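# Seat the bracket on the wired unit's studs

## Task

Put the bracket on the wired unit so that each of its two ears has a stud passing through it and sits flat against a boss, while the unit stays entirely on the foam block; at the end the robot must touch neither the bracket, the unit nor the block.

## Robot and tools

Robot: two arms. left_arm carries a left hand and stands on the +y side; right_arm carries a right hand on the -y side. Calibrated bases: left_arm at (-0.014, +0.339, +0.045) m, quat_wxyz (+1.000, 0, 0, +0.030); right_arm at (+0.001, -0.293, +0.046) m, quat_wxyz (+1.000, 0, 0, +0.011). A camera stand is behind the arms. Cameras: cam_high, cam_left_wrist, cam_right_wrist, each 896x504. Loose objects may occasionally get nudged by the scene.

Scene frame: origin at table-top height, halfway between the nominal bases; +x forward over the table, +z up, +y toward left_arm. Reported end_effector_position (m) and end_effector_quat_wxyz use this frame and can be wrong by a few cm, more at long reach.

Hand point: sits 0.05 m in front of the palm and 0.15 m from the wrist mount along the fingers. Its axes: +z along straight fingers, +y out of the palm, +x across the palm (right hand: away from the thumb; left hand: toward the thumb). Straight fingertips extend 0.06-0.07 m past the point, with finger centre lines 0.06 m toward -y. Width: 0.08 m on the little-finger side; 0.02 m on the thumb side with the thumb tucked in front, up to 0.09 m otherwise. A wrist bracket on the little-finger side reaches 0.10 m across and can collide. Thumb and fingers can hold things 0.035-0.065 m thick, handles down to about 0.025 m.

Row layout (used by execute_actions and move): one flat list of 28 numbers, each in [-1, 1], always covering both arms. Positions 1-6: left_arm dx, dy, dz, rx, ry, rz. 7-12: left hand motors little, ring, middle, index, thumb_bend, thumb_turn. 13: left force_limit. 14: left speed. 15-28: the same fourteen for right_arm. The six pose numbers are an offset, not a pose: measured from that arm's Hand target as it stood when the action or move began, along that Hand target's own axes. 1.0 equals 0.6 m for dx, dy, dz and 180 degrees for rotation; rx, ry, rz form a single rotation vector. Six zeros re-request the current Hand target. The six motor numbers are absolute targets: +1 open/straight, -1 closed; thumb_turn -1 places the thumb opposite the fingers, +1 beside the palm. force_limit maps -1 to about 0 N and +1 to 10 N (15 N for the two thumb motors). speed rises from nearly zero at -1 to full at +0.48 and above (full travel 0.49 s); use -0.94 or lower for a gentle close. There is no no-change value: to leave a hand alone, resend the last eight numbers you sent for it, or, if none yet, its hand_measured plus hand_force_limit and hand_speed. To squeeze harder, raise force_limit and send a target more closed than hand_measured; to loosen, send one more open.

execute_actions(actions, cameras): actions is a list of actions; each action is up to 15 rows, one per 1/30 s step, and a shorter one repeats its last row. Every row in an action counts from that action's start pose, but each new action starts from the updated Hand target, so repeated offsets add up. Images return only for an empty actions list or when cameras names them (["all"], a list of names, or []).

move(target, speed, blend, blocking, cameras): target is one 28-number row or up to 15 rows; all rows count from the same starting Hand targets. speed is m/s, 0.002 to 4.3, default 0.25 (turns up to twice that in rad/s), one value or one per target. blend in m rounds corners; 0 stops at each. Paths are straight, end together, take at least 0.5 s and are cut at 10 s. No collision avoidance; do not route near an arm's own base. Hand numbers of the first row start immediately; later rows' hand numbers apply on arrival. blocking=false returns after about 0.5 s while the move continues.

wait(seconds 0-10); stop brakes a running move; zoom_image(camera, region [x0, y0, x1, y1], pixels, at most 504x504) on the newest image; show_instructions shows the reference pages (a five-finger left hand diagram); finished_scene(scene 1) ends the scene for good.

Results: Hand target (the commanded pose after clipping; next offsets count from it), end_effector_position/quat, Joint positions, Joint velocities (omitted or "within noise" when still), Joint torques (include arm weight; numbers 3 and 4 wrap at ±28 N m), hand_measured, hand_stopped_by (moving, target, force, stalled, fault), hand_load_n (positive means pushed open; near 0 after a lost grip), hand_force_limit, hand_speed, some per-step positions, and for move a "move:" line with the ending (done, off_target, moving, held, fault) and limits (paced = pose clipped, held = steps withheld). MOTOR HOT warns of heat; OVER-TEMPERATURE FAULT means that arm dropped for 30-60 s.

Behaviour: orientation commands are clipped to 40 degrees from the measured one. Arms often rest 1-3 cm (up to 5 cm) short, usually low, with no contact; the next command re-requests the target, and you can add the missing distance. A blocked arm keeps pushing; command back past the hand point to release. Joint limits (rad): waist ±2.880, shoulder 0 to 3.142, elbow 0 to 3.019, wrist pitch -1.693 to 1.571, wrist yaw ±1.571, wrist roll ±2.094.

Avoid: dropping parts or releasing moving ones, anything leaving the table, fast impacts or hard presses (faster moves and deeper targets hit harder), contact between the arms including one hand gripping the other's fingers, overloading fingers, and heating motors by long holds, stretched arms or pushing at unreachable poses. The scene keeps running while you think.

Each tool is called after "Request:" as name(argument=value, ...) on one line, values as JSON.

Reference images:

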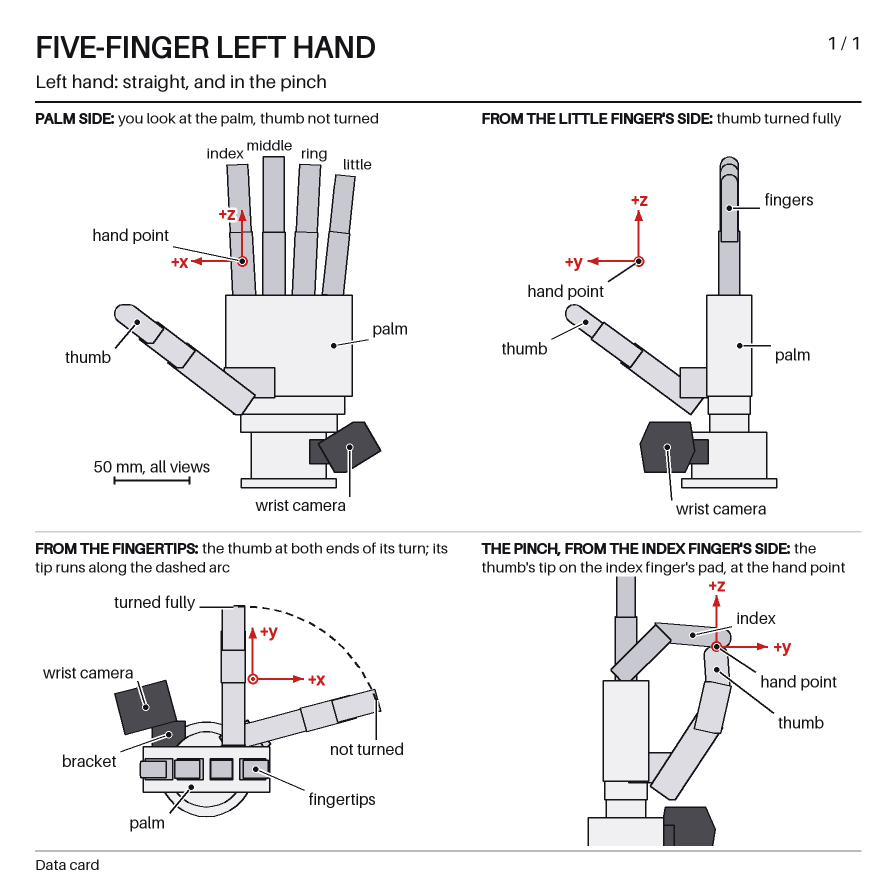

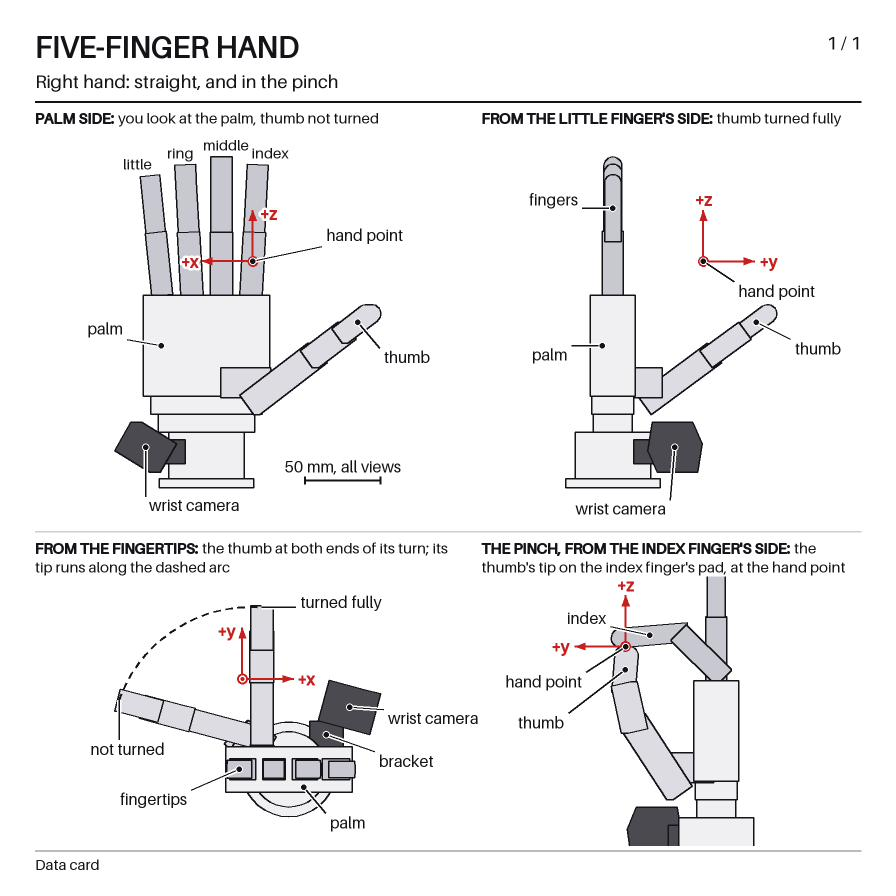

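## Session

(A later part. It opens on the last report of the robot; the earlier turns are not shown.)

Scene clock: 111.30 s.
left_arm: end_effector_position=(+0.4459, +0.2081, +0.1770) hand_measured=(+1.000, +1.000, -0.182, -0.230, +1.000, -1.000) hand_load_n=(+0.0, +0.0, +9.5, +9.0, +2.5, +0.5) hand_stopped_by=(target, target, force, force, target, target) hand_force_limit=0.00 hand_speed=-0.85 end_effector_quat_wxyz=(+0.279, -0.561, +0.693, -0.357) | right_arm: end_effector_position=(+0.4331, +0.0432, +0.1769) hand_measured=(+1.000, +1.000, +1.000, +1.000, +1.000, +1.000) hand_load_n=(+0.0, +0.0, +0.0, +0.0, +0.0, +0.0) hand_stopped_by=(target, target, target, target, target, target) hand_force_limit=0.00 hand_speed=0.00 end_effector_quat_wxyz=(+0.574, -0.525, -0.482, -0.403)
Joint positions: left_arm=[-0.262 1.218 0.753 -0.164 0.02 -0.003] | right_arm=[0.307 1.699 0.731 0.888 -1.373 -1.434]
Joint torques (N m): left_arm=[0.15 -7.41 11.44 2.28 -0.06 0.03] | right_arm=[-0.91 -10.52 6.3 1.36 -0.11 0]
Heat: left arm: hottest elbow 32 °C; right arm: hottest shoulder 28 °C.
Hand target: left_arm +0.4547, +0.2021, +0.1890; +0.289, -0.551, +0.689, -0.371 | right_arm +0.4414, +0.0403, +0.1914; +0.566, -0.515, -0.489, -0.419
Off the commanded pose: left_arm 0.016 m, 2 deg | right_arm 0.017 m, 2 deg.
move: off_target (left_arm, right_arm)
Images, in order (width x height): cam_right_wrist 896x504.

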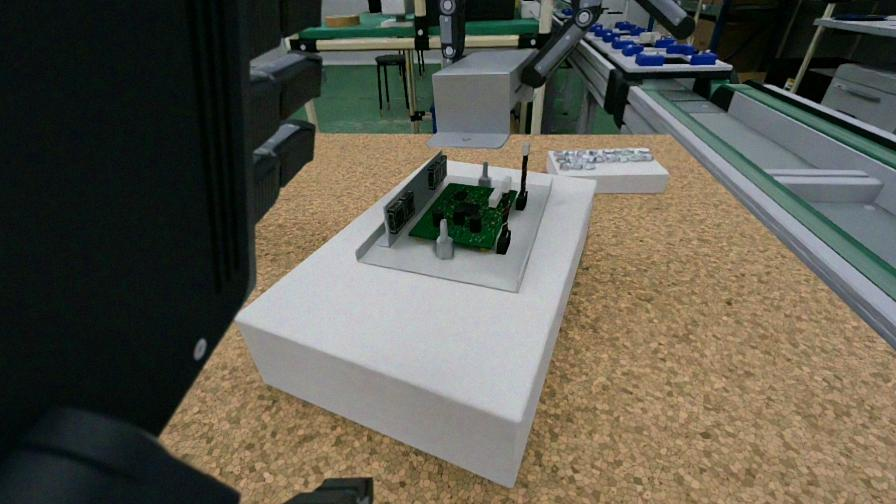

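Request:
move(target=[0.0117,0.0502,0.0062,0,0,0,1,1,-0.45,-0.6,1,-1,0,-0.85,0,0,0,0,0,0,1,1,1,1,1,1,0,0], speed=0.08, cameras=["all"])

Request:
zoom_image(camera="cam_high", region=[470, 105, 550, 185])

Request:
zoom_image(camera="cam_right_wrist", region=[350, 40, 590, 300])

Scene clock: 112.67 s.
left_arm: end_effector_position=(+0.4306, +0.2046, +0.1503) hand_measured=(+1.000, +1.000, -0.182, -0.230, +1.000, -1.000) hand_load_n=(+0.0, +0.0, +9.5, +9.0, +3.0, +0.5) hand_stopped_by=(target, target, force, force, target, target) hand_force_limit=0.00 hand_speed=-0.85 end_effector_quat_wxyz=(+0.281, -0.556, +0.696, -0.356) | right_arm: end_effector_position=(+0.4331, +0.0432, +0.1769) hand_measured=(+1.000, +1.000, +1.000, +1.000, +1.000, +1.000) hand_load_n=(+0.0, +0.0, +0.5, +0.0, +0.0, +0.0) hand_stopped_by=(target, target, target, target, target, target) hand_force_limit=0.00 hand_speed=0.00 end_effector_quat_wxyz=(+0.574, -0.525, -0.482, -0.403)
Joint positions: left_arm=[-0.283 1.22 0.675 -0.084 0.004 -0.003] | right_arm=[0.307 1.699 0.731 0.888 -1.373 -1.434]
Joint torques (N m): left_arm=[0.21 -6.95 11.04 2.24 -0.07 -0.07] | right_arm=[-1.44 -10.87 6.04 1.39 -0.1 -0.04]
Heat: left arm: hottest elbow 32 °C; right arm: hottest shoulder 28 °C.
Hand target: left_arm +0.4397, +0.1980, +0.1622; +0.289, -0.551, +0.689, -0.371 | right_arm +0.4414, +0.0403, +0.1914; +0.566, -0.515, -0.489, -0.419
Off the commanded pose: left_arm 0.016 m, 2 deg | right_arm 0.017 m, 2 deg.
move: off_target (left_arm, right_arm)

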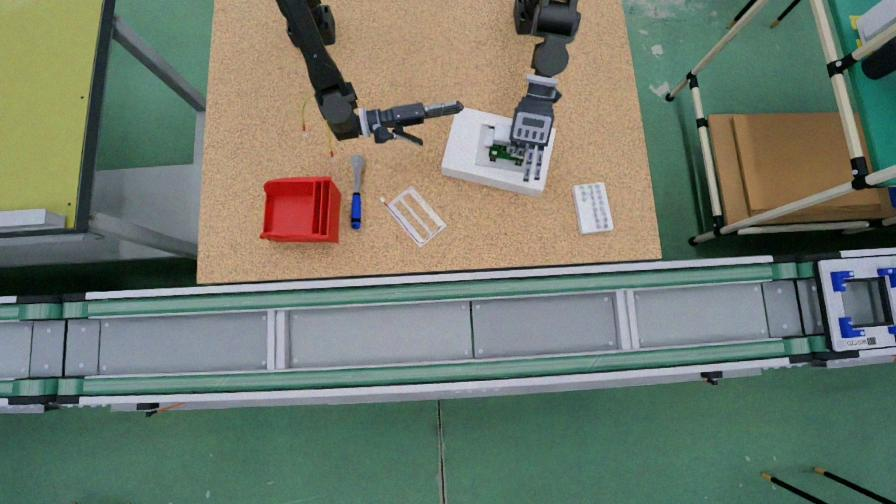

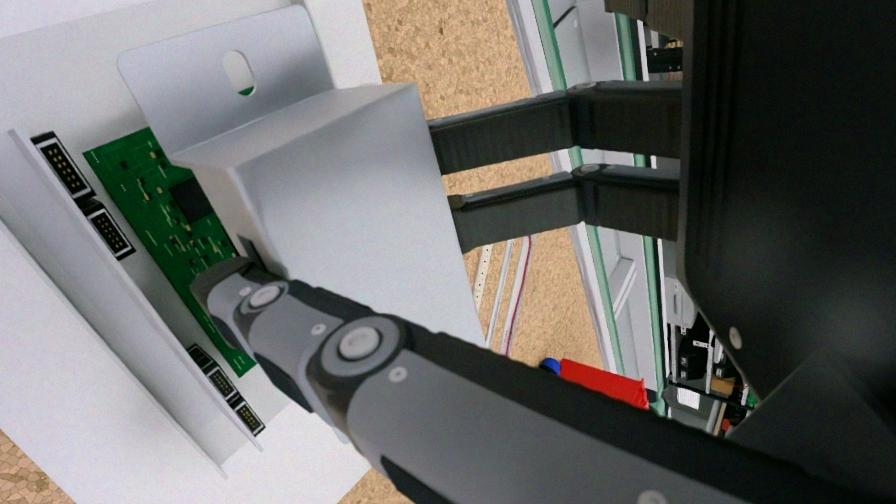

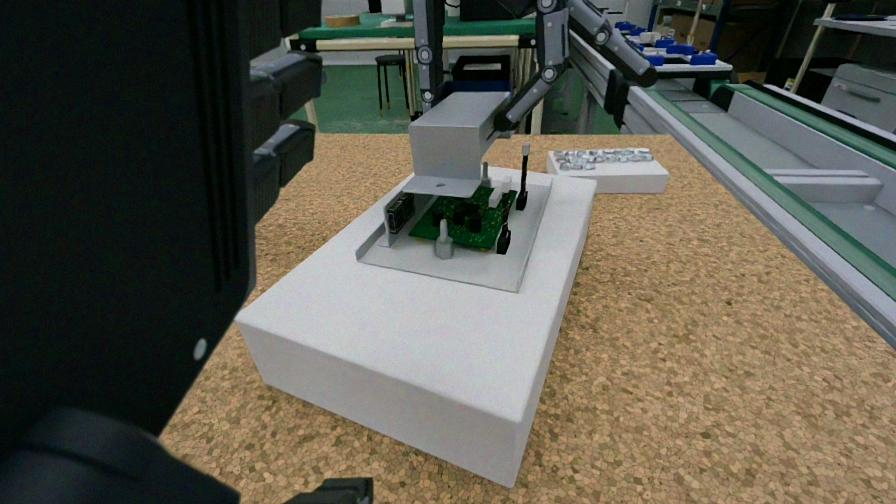

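Scaled by 6.300 from the camera's 896x504 image, which has a finer 1280x720 frame.

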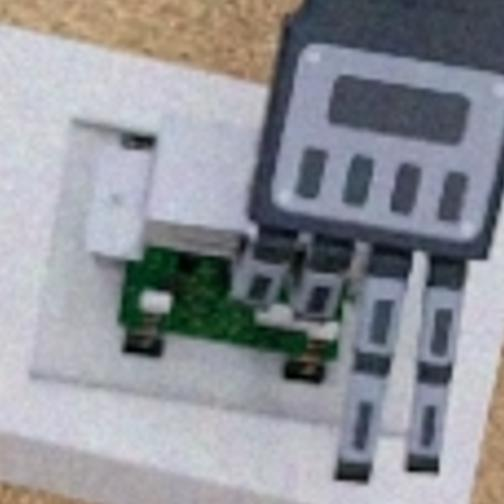

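Scaled by 1.938 from the camera's 896x504 image, which has a finer 1280x720 frame.

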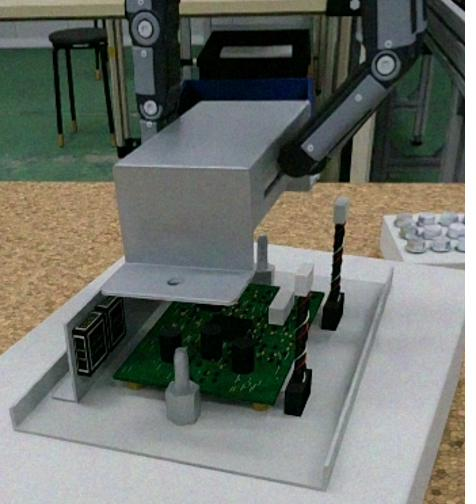

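Request:
move(target=[-0.0052,0.031,0.0195,-0.0128,0,0,1,1,-0.45,-0.6,1,-1,0,-0.85,0,0,0,0,0,0,1,1,1,1,1,1,0,0], speed=0.06, cameras=["all"])

Request:
zoom_image(camera="cam_high", region=[470, 105, 550, 185])

Request:
zoom_image(camera="cam_right_wrist", region=[370, 80, 570, 280])

Request:
zoom_image(camera="cam_left_wrist", region=[0, 0, 300, 260])

Scene clock: 115.37 s.
left_arm: end_effector_position=(+0.4295, +0.2048, +0.1284) hand_measured=(+1.000, +1.000, -0.182, -0.230, +1.000, -1.000) hand_load_n=(+0.0, +0.0, +9.0, +8.5, +2.5, +0.5) hand_stopped_by=(target, target, force, force, target, target) hand_force_limit=0.00 hand_speed=-0.85 end_effector_quat_wxyz=(+0.270, -0.562, +0.703, -0.342) | right_arm: end_effector_position=(+0.4331, +0.0432, +0.1769) hand_measured=(+1.000, +1.000, +1.000, +1.000, +1.000, +1.000) hand_load_n=(+0.0, +0.0, +0.0, +0.0, +0.0, +0.0) hand_stopped_by=(target, target, target, target, target, target) hand_force_limit=0.00 hand_speed=0.00 end_effector_quat_wxyz=(+0.574, -0.525, -0.482, -0.403)
Joint positions: left_arm=[-0.283 1.269 0.669 -0.07 0.004 -0.003] | right_arm=[0.307 1.699 0.731 0.888 -1.373 -1.434]
Joint torques (N m): left_arm=[0.79 -7.47 10.73 2.1 0.16 -0.02] | right_arm=[-0.32 -10.75 6.02 1.76 -0.15 -0.06]
Heat: left arm: hottest elbow 32 °C; right arm: hottest shoulder 28 °C.
Hand target: left_arm +0.4396, +0.2010, +0.1400; +0.278, -0.557, +0.697, -0.357 | right_arm +0.4414, +0.0403, +0.1914; +0.566, -0.515, -0.489, -0.419
Off the commanded pose: left_arm 0.016 m, 2 deg | right_arm 0.017 m, 2 deg.
move: off_target (left_arm, right_arm)

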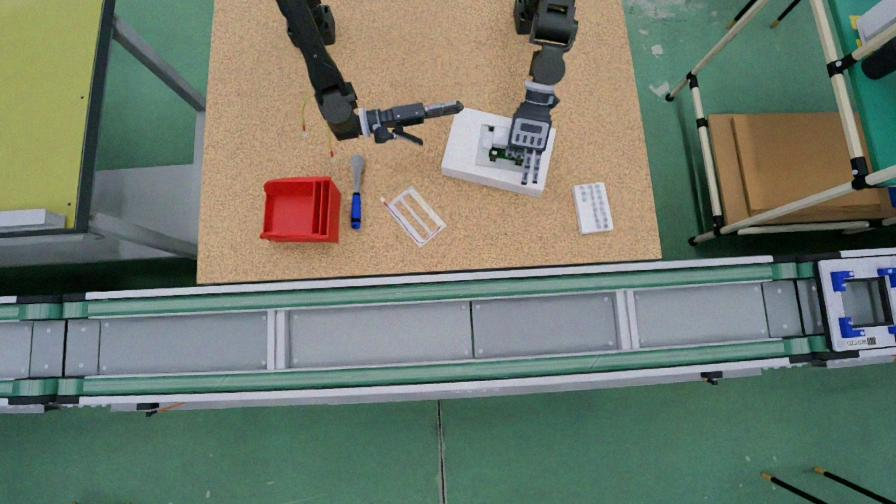

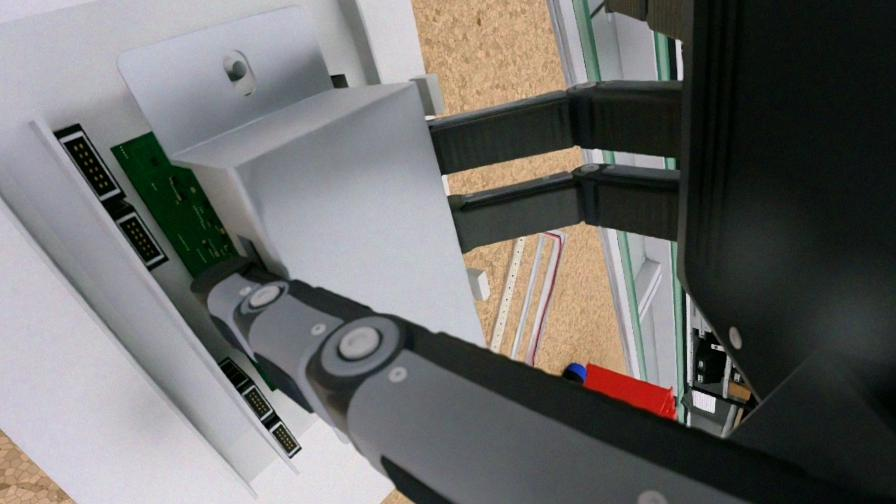

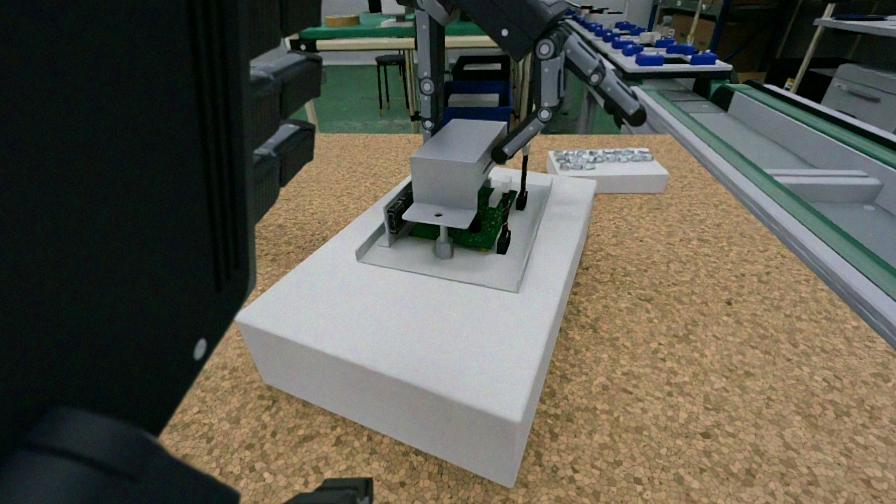

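Scaled by 6.300 from the camera's 896x504 image, which has a finer 1280x720 frame.

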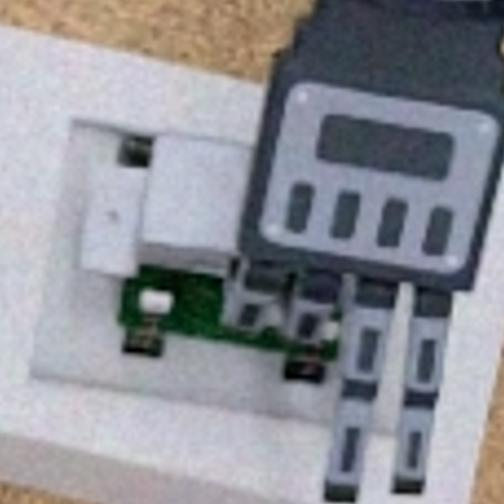

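Scaled by 2.520 from the camera's 896x504 image, which has a finer 1280x720 frame.

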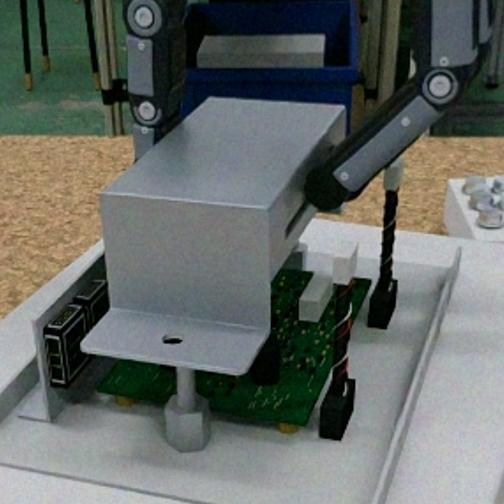

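Scaled by 1.680 from the camera's 896x504 image, which has a finer 1280x720 frame.

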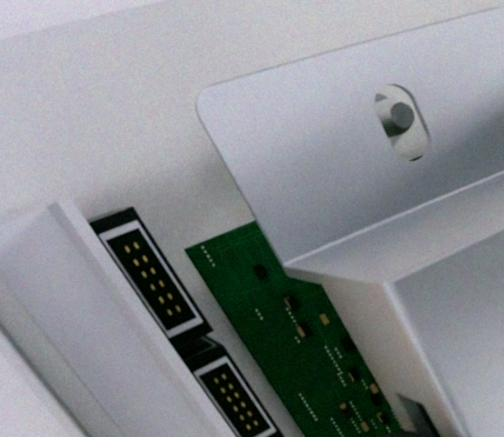

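Request:
move(target=[-0.0009,-0.0065,0.0008,0,0,0,1,1,-0.45,-0.6,1,-1,0,-0.85,0,0,0,0,0,0,1,1,1,1,1,1,0,0], speed=0.06, cameras=["all"])

Request:
zoom_image(camera="cam_right_wrist", region=[400, 160, 500, 260])

Request:
zoom_image(camera="cam_left_wrist", region=[100, 0, 340, 200])

Scene clock: 116.90 s.
left_arm: end_effector_position=(+0.4293, +0.2045, +0.1284) hand_measured=(+1.000, +1.000, -0.182, -0.230, +1.000, -1.000) hand_load_n=(+0.0, +0.0, +9.5, +9.0, +2.5, +0.5) hand_stopped_by=(target, target, force, force, target, target) hand_force_limit=0.00 hand_speed=-0.85 end_effector_quat_wxyz=(+0.269, -0.562, +0.704, -0.342) | right_arm: end_effector_position=(+0.4331, +0.0432, +0.1769) hand_measured=(+1.000, +1.000, +1.000, +1.000, +1.000, +1.000) hand_load_n=(+0.0, +0.0, +0.0, +0.0, +0.0, +0.0) hand_stopped_by=(target, target, target, target, target, target) hand_force_limit=0.00 hand_speed=0.00 end_effector_quat_wxyz=(+0.574, -0.525, -0.482, -0.403)
Joint positions: left_arm=[-0.283 1.269 0.669 -0.07 0.005 -0.003] | right_arm=[0.307 1.699 0.731 0.888 -1.373 -1.434]
Joint torques (N m): left_arm=[0.91 -7.3 11.66 1.84 0.16 -0.01] | right_arm=[-0.85 -10.52 6.13 1.46 -0.17 -0.04]
Heat: left arm: hottest elbow 32 °C; right arm: hottest shoulder 28 °C.
Hand target: left_arm +0.4423, +0.2009, +0.1428; +0.278, -0.557, +0.697, -0.357 | right_arm +0.4414, +0.0403, +0.1914; +0.566, -0.515, -0.489, -0.419
Off the commanded pose: left_arm 0.020 m, 2 deg | right_arm 0.017 m, 2 deg.
move: off_target (left_arm, right_arm)

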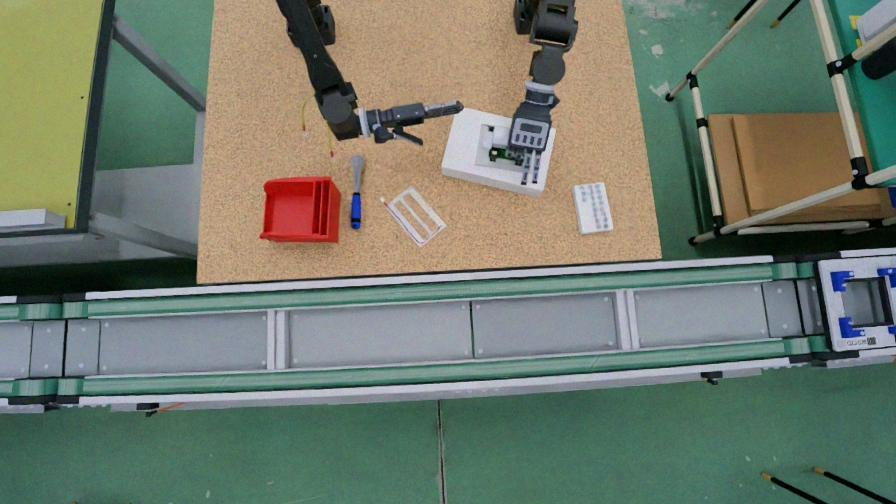

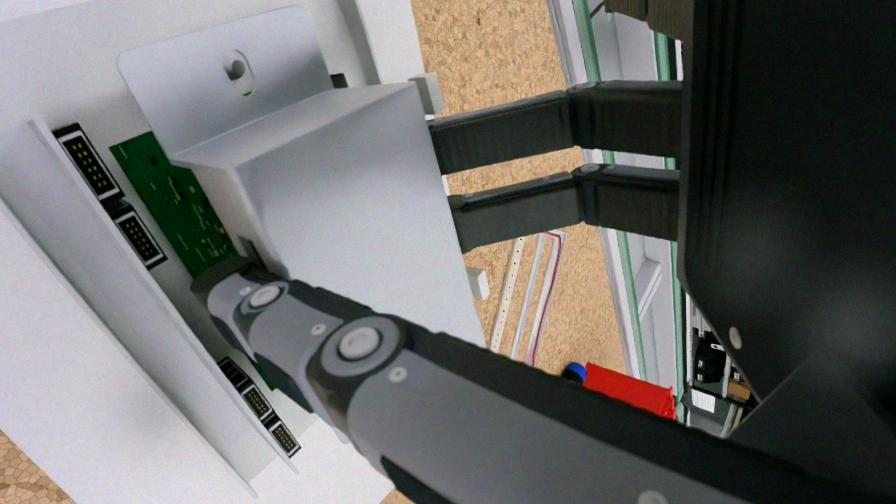

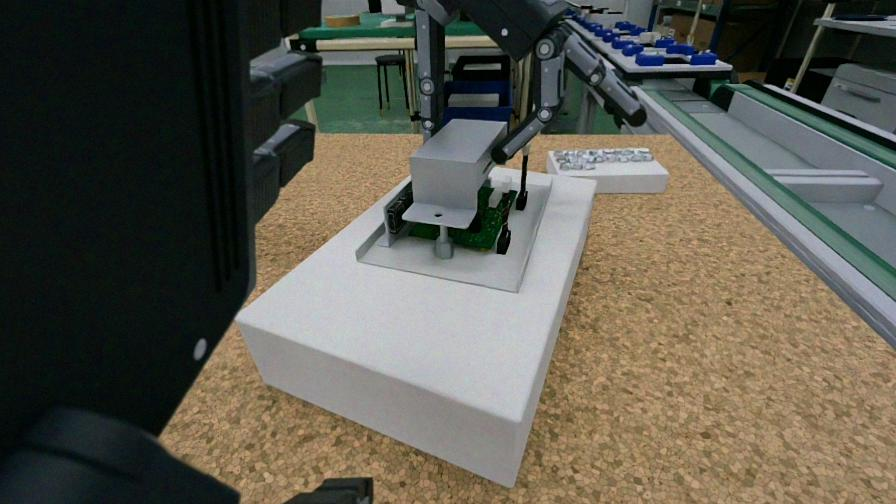

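Scaled by 5.040 from the camera's 896x504 image, which has a finer 1280x720 frame.

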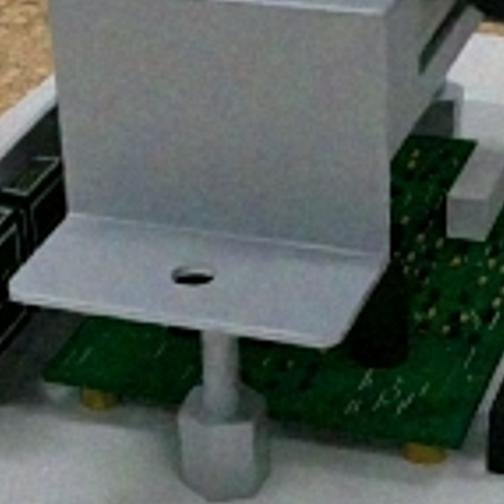

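Scaled by 2.100 from the camera's 896x504 image, which has a finer 1280x720 frame.

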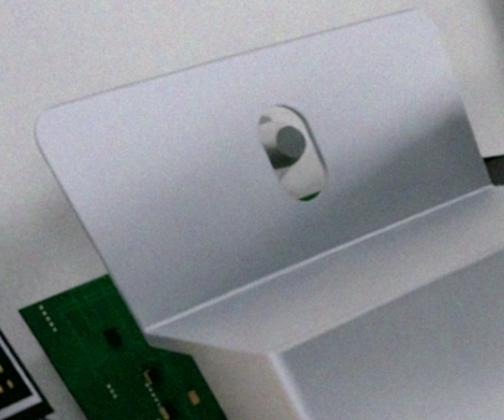

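Request:
move(target=[-0.0012,-0.0085,0.0018,0,0,0,1,1,-0.45,-0.6,1,-1,0,-0.85,0,0,0,0,0,0,1,1,1,1,1,1,0,0], speed=0.06, cameras=["cam_left_wrist","cam_right_wrist"])

Request:
zoom_image(camera="cam_right_wrist", region=[400, 160, 500, 260])

Request:
zoom_image(camera="cam_left_wrist", region=[200, 30, 280, 110])

Scene clock: 118.47 s.
left_arm: end_effector_position=(+0.4291, +0.2043, +0.1273) hand_measured=(+1.000, +1.000, -0.182, -0.230, +1.000, -1.000) hand_load_n=(+0.0, +0.0, +9.5, +9.0, +2.5, +0.5) hand_stopped_by=(target, target, force, force, target, target) hand_force_limit=0.00 hand_speed=-0.85 end_effector_quat_wxyz=(+0.268, -0.562, +0.704, -0.342) | right_arm: end_effector_position=(+0.4331, +0.0432, +0.1769) hand_measured=(+1.000, +1.000, +1.000, +1.000, +1.000, +1.000) hand_load_n=(+0.0, +0.0, +0.0, +0.0, +0.0, +0.0) hand_stopped_by=(target, target, target, target, target, target) hand_force_limit=0.00 hand_speed=0.00 end_effector_quat_wxyz=(+0.574, -0.525, -0.482, -0.403)
Joint positions: left_arm=[-0.283 1.272 0.669 -0.07 0.007 -0.003] | right_arm=[0.307 1.699 0.731 0.888 -1.373 -1.434]
Joint torques (N m): left_arm=[1.08 -7.18 12.94 1.4 0.16 0] | right_arm=[-0.73 -10.52 6.35 1.52 -0.11 -0.03]
Heat: left arm: hottest elbow 32 °C; right arm: hottest shoulder 28 °C.
Hand target: left_arm +0.4463, +0.2008, +0.1464; +0.278, -0.557, +0.697, -0.357 | right_arm +0.4414, +0.0403, +0.1914; +0.566, -0.515, -0.489, -0.419
Off the commanded pose: left_arm 0.026 m, 2 deg | right_arm 0.017 m, 2 deg.
move: off_target (left_arm, right_arm)
Images, in order (width x height): cam_left_wrist 896x504, cam_right_wrist 896x504.

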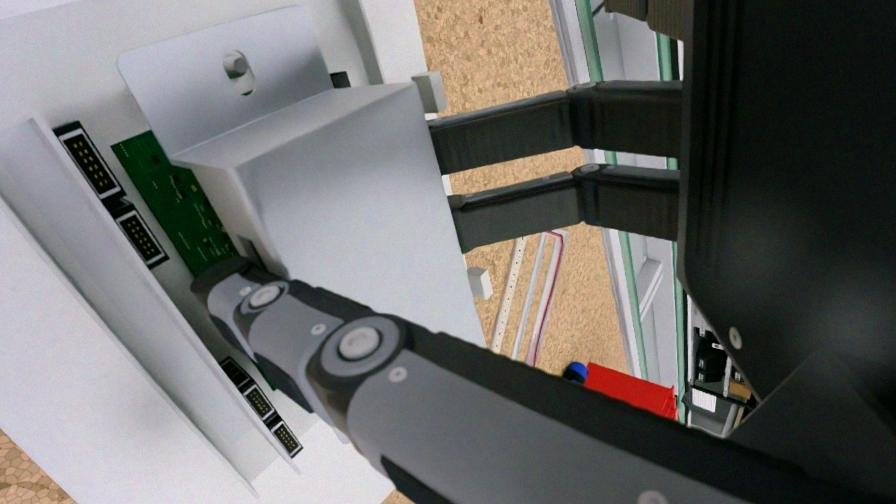

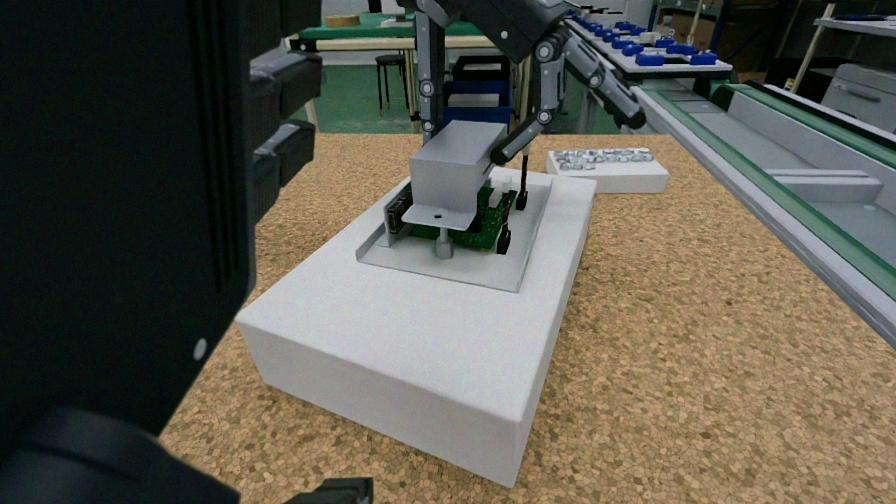

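Scaled by 5.040 from the camera's 896x504 image, which has a finer 1280x720 frame.

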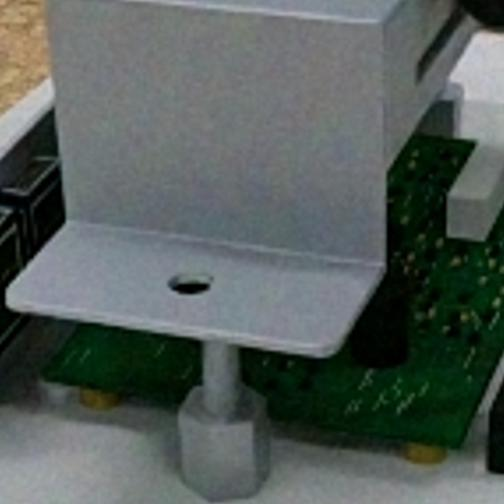

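Scaled by 6.300 from the camera's 896x504 image, which has a finer 1280x720 frame.

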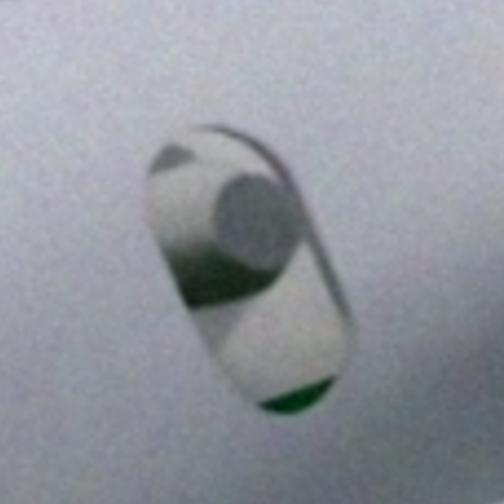

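Request:
move(target=[[0.003,-0.0347,-0.0335,0,-0.0022,-0.0016,1,1,-0.45,-0.6,1,-1,0,-0.85,0,0,0,0,0,0,1,1,1,1,1,1,0,0],[0.0023,0.0125,0.001,0,-0.0022,-0.0016,1,1,-0.45,-0.6,1,-1,0,-0.85,0,0,0,0,0,0,1,1,1,1,1,1,0,0]], speed=0.06, cameras=["cam_left_wrist","cam_right_wrist"])

Request:
zoom_image(camera="cam_right_wrist", region=[400, 160, 500, 260])

Request:
zoom_image(camera="cam_left_wrist", region=[200, 30, 280, 110])

Scene clock: 121.37 s.
left_arm: end_effector_position=(+0.4324, +0.2047, +0.1299) hand_measured=(+1.000, +1.000, -0.182, -0.230, +1.000, -1.000) hand_load_n=(+0.5, +0.0, +8.5, +8.5, +3.0, +1.0) hand_stopped_by=(target, target, force, force, target, target) hand_force_limit=0.00 hand_speed=-0.85 end_effector_quat_wxyz=(+0.271, -0.562, +0.703, -0.342) | right_arm: end_effector_position=(+0.4331, +0.0432, +0.1769) hand_measured=(+1.000, +1.000, +1.000, +1.000, +1.000, +1.000) hand_load_n=(+0.0, +0.0, +0.0, +0.0, +0.0, +0.0) hand_stopped_by=(target, target, target, target, target, target) hand_force_limit=0.00 hand_speed=0.00 end_effector_quat_wxyz=(+0.574, -0.525, -0.482, -0.403)
Joint positions: left_arm=[-0.283 1.274 0.677 -0.072 0.001 -0.003] | right_arm=[0.307 1.699 0.731 0.888 -1.373 -1.434]
Joint torques (N m): left_arm=[0.56 -7.36 10.54 2.33 -0.07 -0.09] | right_arm=[-0.67 -10.23 6.16 1.48 -0.07 -0.04]
Heat: left arm: hottest elbow 32 °C; right arm: hottest shoulder 28 °C.
Hand target: left_arm +0.4422, +0.2002, +0.1401; +0.280, -0.560, +0.694, -0.356 | right_arm +0.4414, +0.0403, +0.1914; +0.566, -0.515, -0.489, -0.419
Off the commanded pose: left_arm 0.015 m, 2 deg | right_arm 0.017 m, 2 deg.
move: off_target (left_arm, right_arm)
Images, in order (width x height): cam_left_wrist 896x504, cam_right_wrist 896x504.

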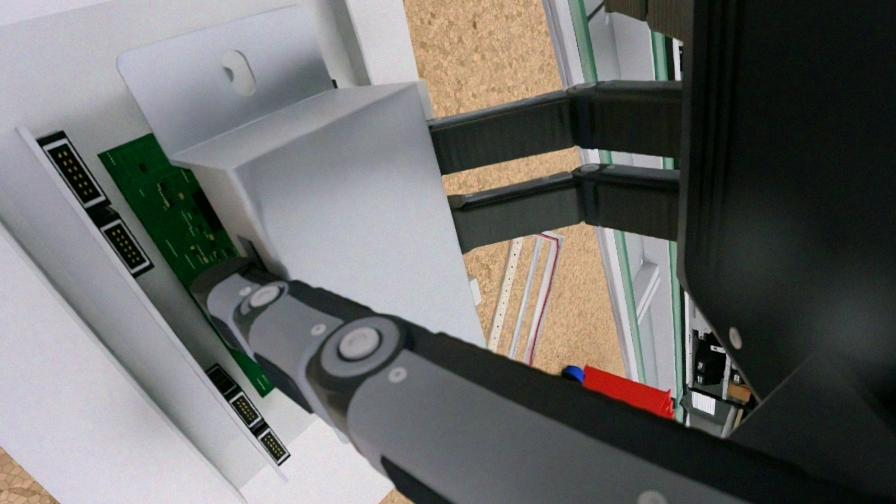

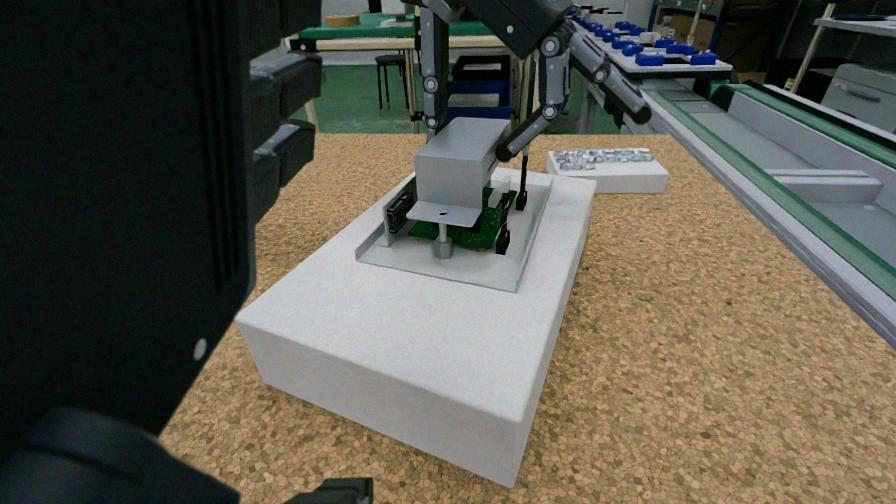

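Scaled by 5.040 from the camera's 896x504 image, which has a finer 1280x720 frame.

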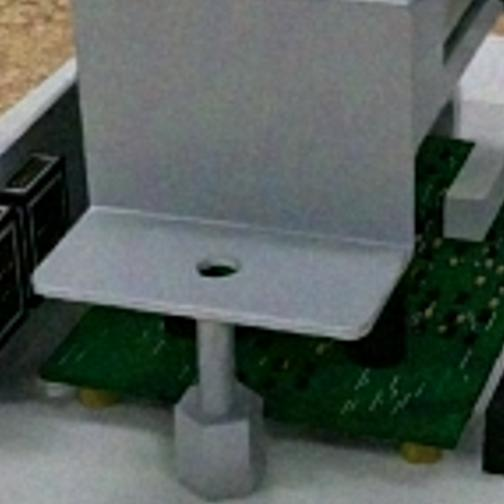

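Scaled by 6.300 from the camera's 896x504 image, which has a finer 1280x720 frame.

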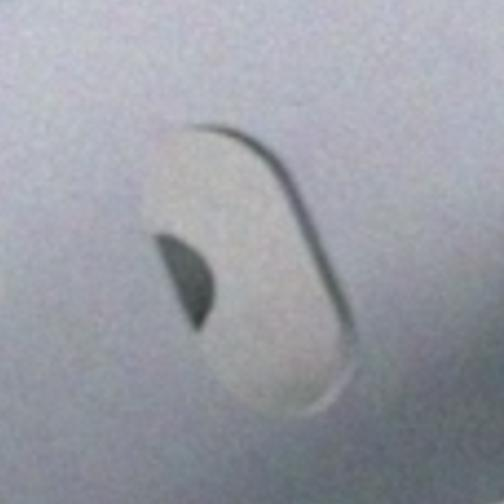

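Request:
move(target=[[0.0012,-0.0458,-0.0362,0,-0.0018,-0.0013,1,1,-0.45,-0.6,1,-1,0,-0.85,0,0,0,0,0,0,1,1,1,1,1,1,0,0],[0.0005,0.0025,-0.0007,0,-0.0018,-0.0013,1,1,-0.45,-0.6,1,-1,0,-0.85,0,0,0,0,0,0,1,1,1,1,1,1,0,0]], speed=0.06, cameras=["cam_left_wrist","cam_right_wrist"])

Request:
zoom_image(camera="cam_right_wrist", region=[400, 160, 500, 260])

Request:
zoom_image(camera="cam_left_wrist", region=[200, 30, 280, 110])

Scene clock: 124.50 s.
left_arm: end_effector_position=(+0.4317, +0.2064, +0.1290) hand_measured=(+1.000, +1.000, -0.182, -0.230, +1.000, -1.000) hand_load_n=(-0.5, +0.0, +8.5, +8.5, +3.0, +1.0) hand_stopped_by=(target, target, force, force, target, target) hand_force_limit=0.00 hand_speed=-0.85 end_effector_quat_wxyz=(+0.274, -0.563, +0.702, -0.339) | right_arm: end_effector_position=(+0.4331, +0.0432, +0.1769) hand_measured=(+1.000, +1.000, +1.000, +1.000, +1.000, +1.000) hand_load_n=(+0.0, +0.0, +0.0, +0.0, +0.0, +0.0) hand_stopped_by=(target, target, target, target, target, target) hand_force_limit=0.00 hand_speed=0.00 end_effector_quat_wxyz=(+0.574, -0.525, -0.482, -0.403)
Joint positions: left_arm=[-0.283 1.271 0.673 -0.07 -0.007 -0.003] | right_arm=[0.307 1.699 0.731 0.888 -1.373 -1.434]
Joint torques (N m): left_arm=[0.26 -7.24 10.5 2.33 -0.08 -0.14] | right_arm=[-1.2 -10.93 6.06 1.37 -0.09 -0.05]
Heat: left arm: hottest elbow 32 °C; right arm: hottest shoulder 28 °C.
Hand target: left_arm +0.4410, +0.2002, +0.1392; +0.281, -0.562, +0.692, -0.355 | right_arm +0.4414, +0.0403, +0.1914; +0.566, -0.515, -0.489, -0.419
Off the commanded pose: left_arm 0.015 m, 2 deg | right_arm 0.017 m, 2 deg.
move: off_target (left_arm, right_arm)
Images, in order (width x height): cam_left_wrist 896x504, cam_right_wrist 896x504.

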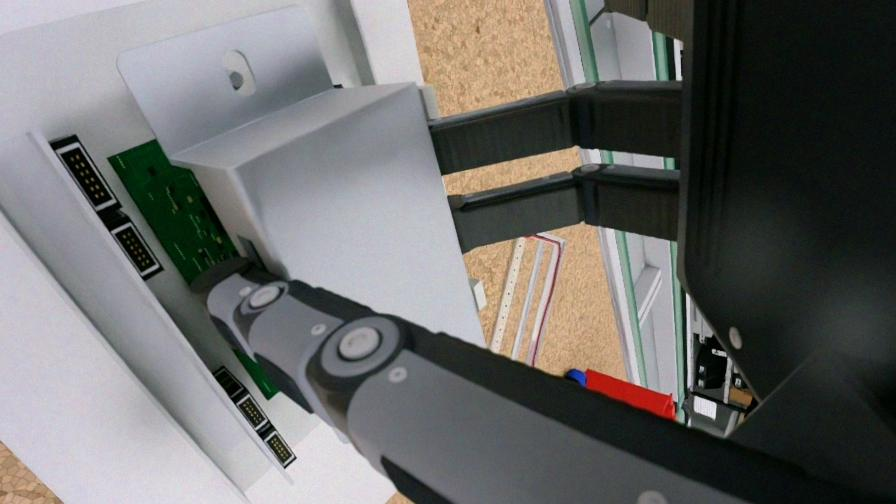

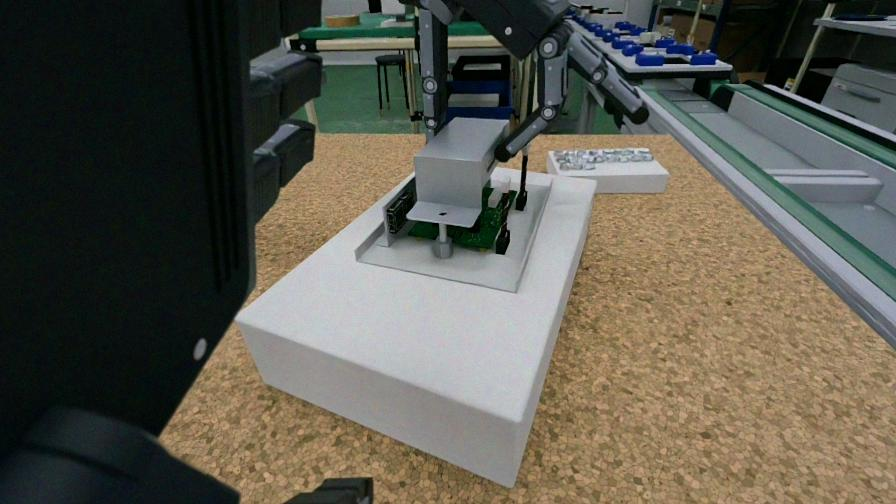

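Scaled by 5.040 from the camera's 896x504 image, which has a finer 1280x720 frame.

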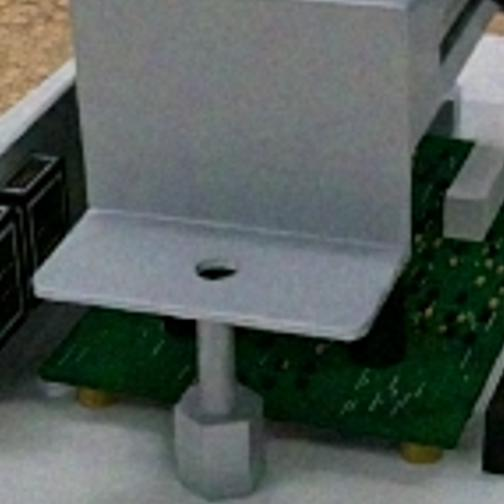

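Scaled by 6.300 from the camera's 896x504 image, which has a finer 1280x720 frame.

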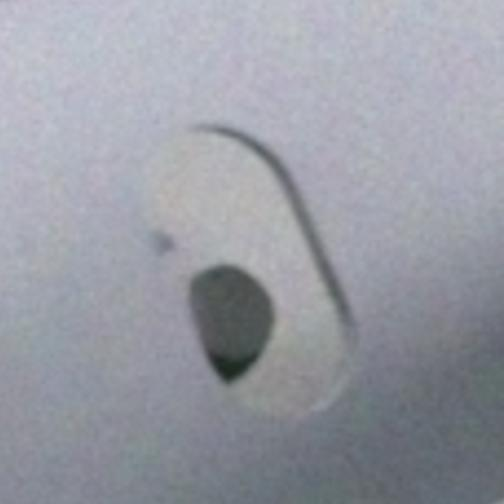

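Request:
move(target=[0.0015,0.0078,0.0063,0,0,0,1,1,-0.45,-0.6,1,-1,0,-0.85,0,0,0,0,0,0,1,1,1,1,1,1,0,0], speed=0.03, cameras=["cam_left_wrist","cam_right_wrist"])

Request:
zoom_image(camera="cam_right_wrist", region=[400, 160, 500, 260])

Request:
zoom_image(camera="cam_left_wrist", region=[200, 30, 280, 110])

Scene clock: 125.97 s.
left_arm: end_effector_position=(+0.4325, +0.2066, +0.1285) hand_measured=(+1.000, +1.000, -0.182, -0.230, +1.000, -1.000) hand_load_n=(+0.0, +0.0, +7.5, +8.5, +3.0, +1.5) hand_stopped_by=(target, target, force, force, target, target) hand_force_limit=0.00 hand_speed=-0.85 end_effector_quat_wxyz=(+0.278, -0.563, +0.699, -0.343) | right_arm: end_effector_position=(+0.4331, +0.0432, +0.1769) hand_measured=(+1.000, +1.000, +1.000, +1.000, +1.000, +1.000) hand_load_n=(+0.0, +0.0, +0.0, +0.0, +0.0, +0.0) hand_stopped_by=(target, target, target, target, target, target) hand_force_limit=0.00 hand_speed=0.00 end_effector_quat_wxyz=(+0.574, -0.525, -0.482, -0.403)
Joint positions: left_arm=[-0.283 1.271 0.665 -0.051 -0.009 -0.003] | right_arm=[0.307 1.699 0.731 0.888 -1.373 -1.434]
Joint torques (N m): left_arm=[0.09 -6.18 10.4 2.5 -0.08 -0.14] | right_arm=[-0.67 -11.4 5.93 1.32 -0.2 -0.03]
Heat: left arm: hottest elbow 32 °C; right arm: hottest shoulder 29 °C.
Hand target: left_arm +0.4411, +0.1992, +0.1332; +0.281, -0.562, +0.692, -0.355 | right_arm +0.4414, +0.0403, +0.1914; +0.566, -0.515, -0.489, -0.419
Off the commanded pose: left_arm 0.012 m, 2 deg | right_arm 0.017 m, 2 deg.
move: off_target (left_arm, right_arm)
Images, in order (width x height): cam_left_wrist 896x504, cam_right_wrist 896x504.

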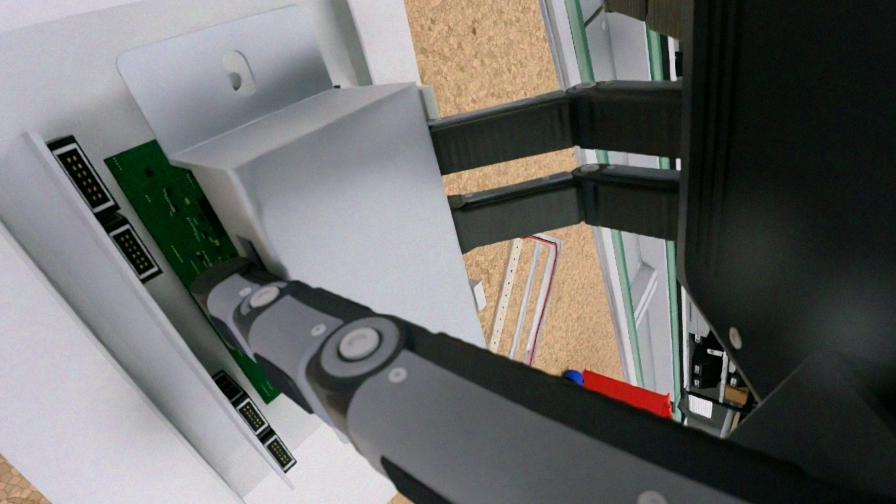

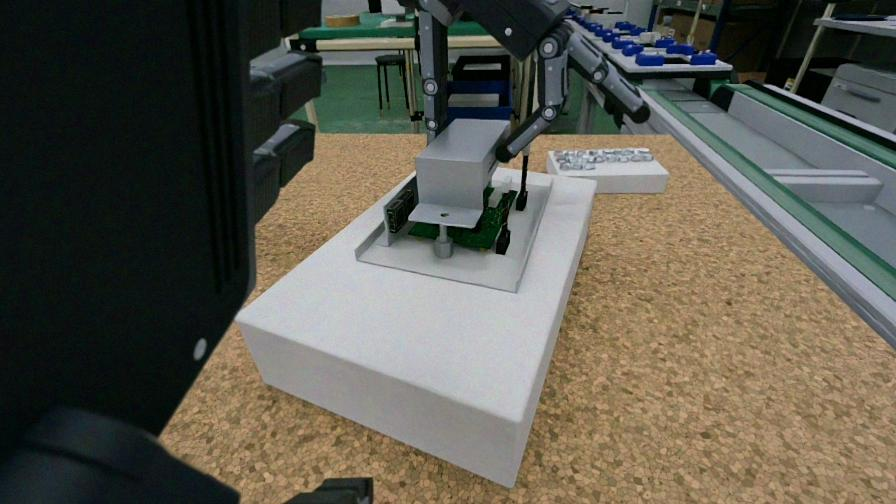

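Scaled by 5.040 from the camera's 896x504 image, which has a finer 1280x720 frame.

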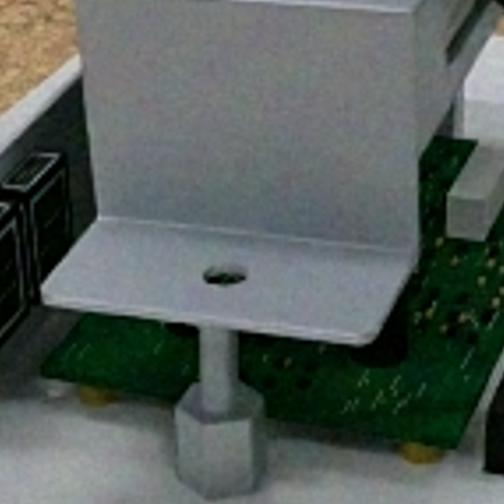

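Scaled by 6.300 from the camera's 896x504 image, which has a finer 1280x720 frame.

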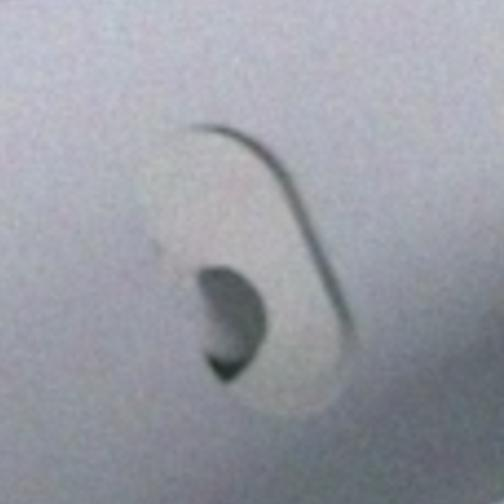

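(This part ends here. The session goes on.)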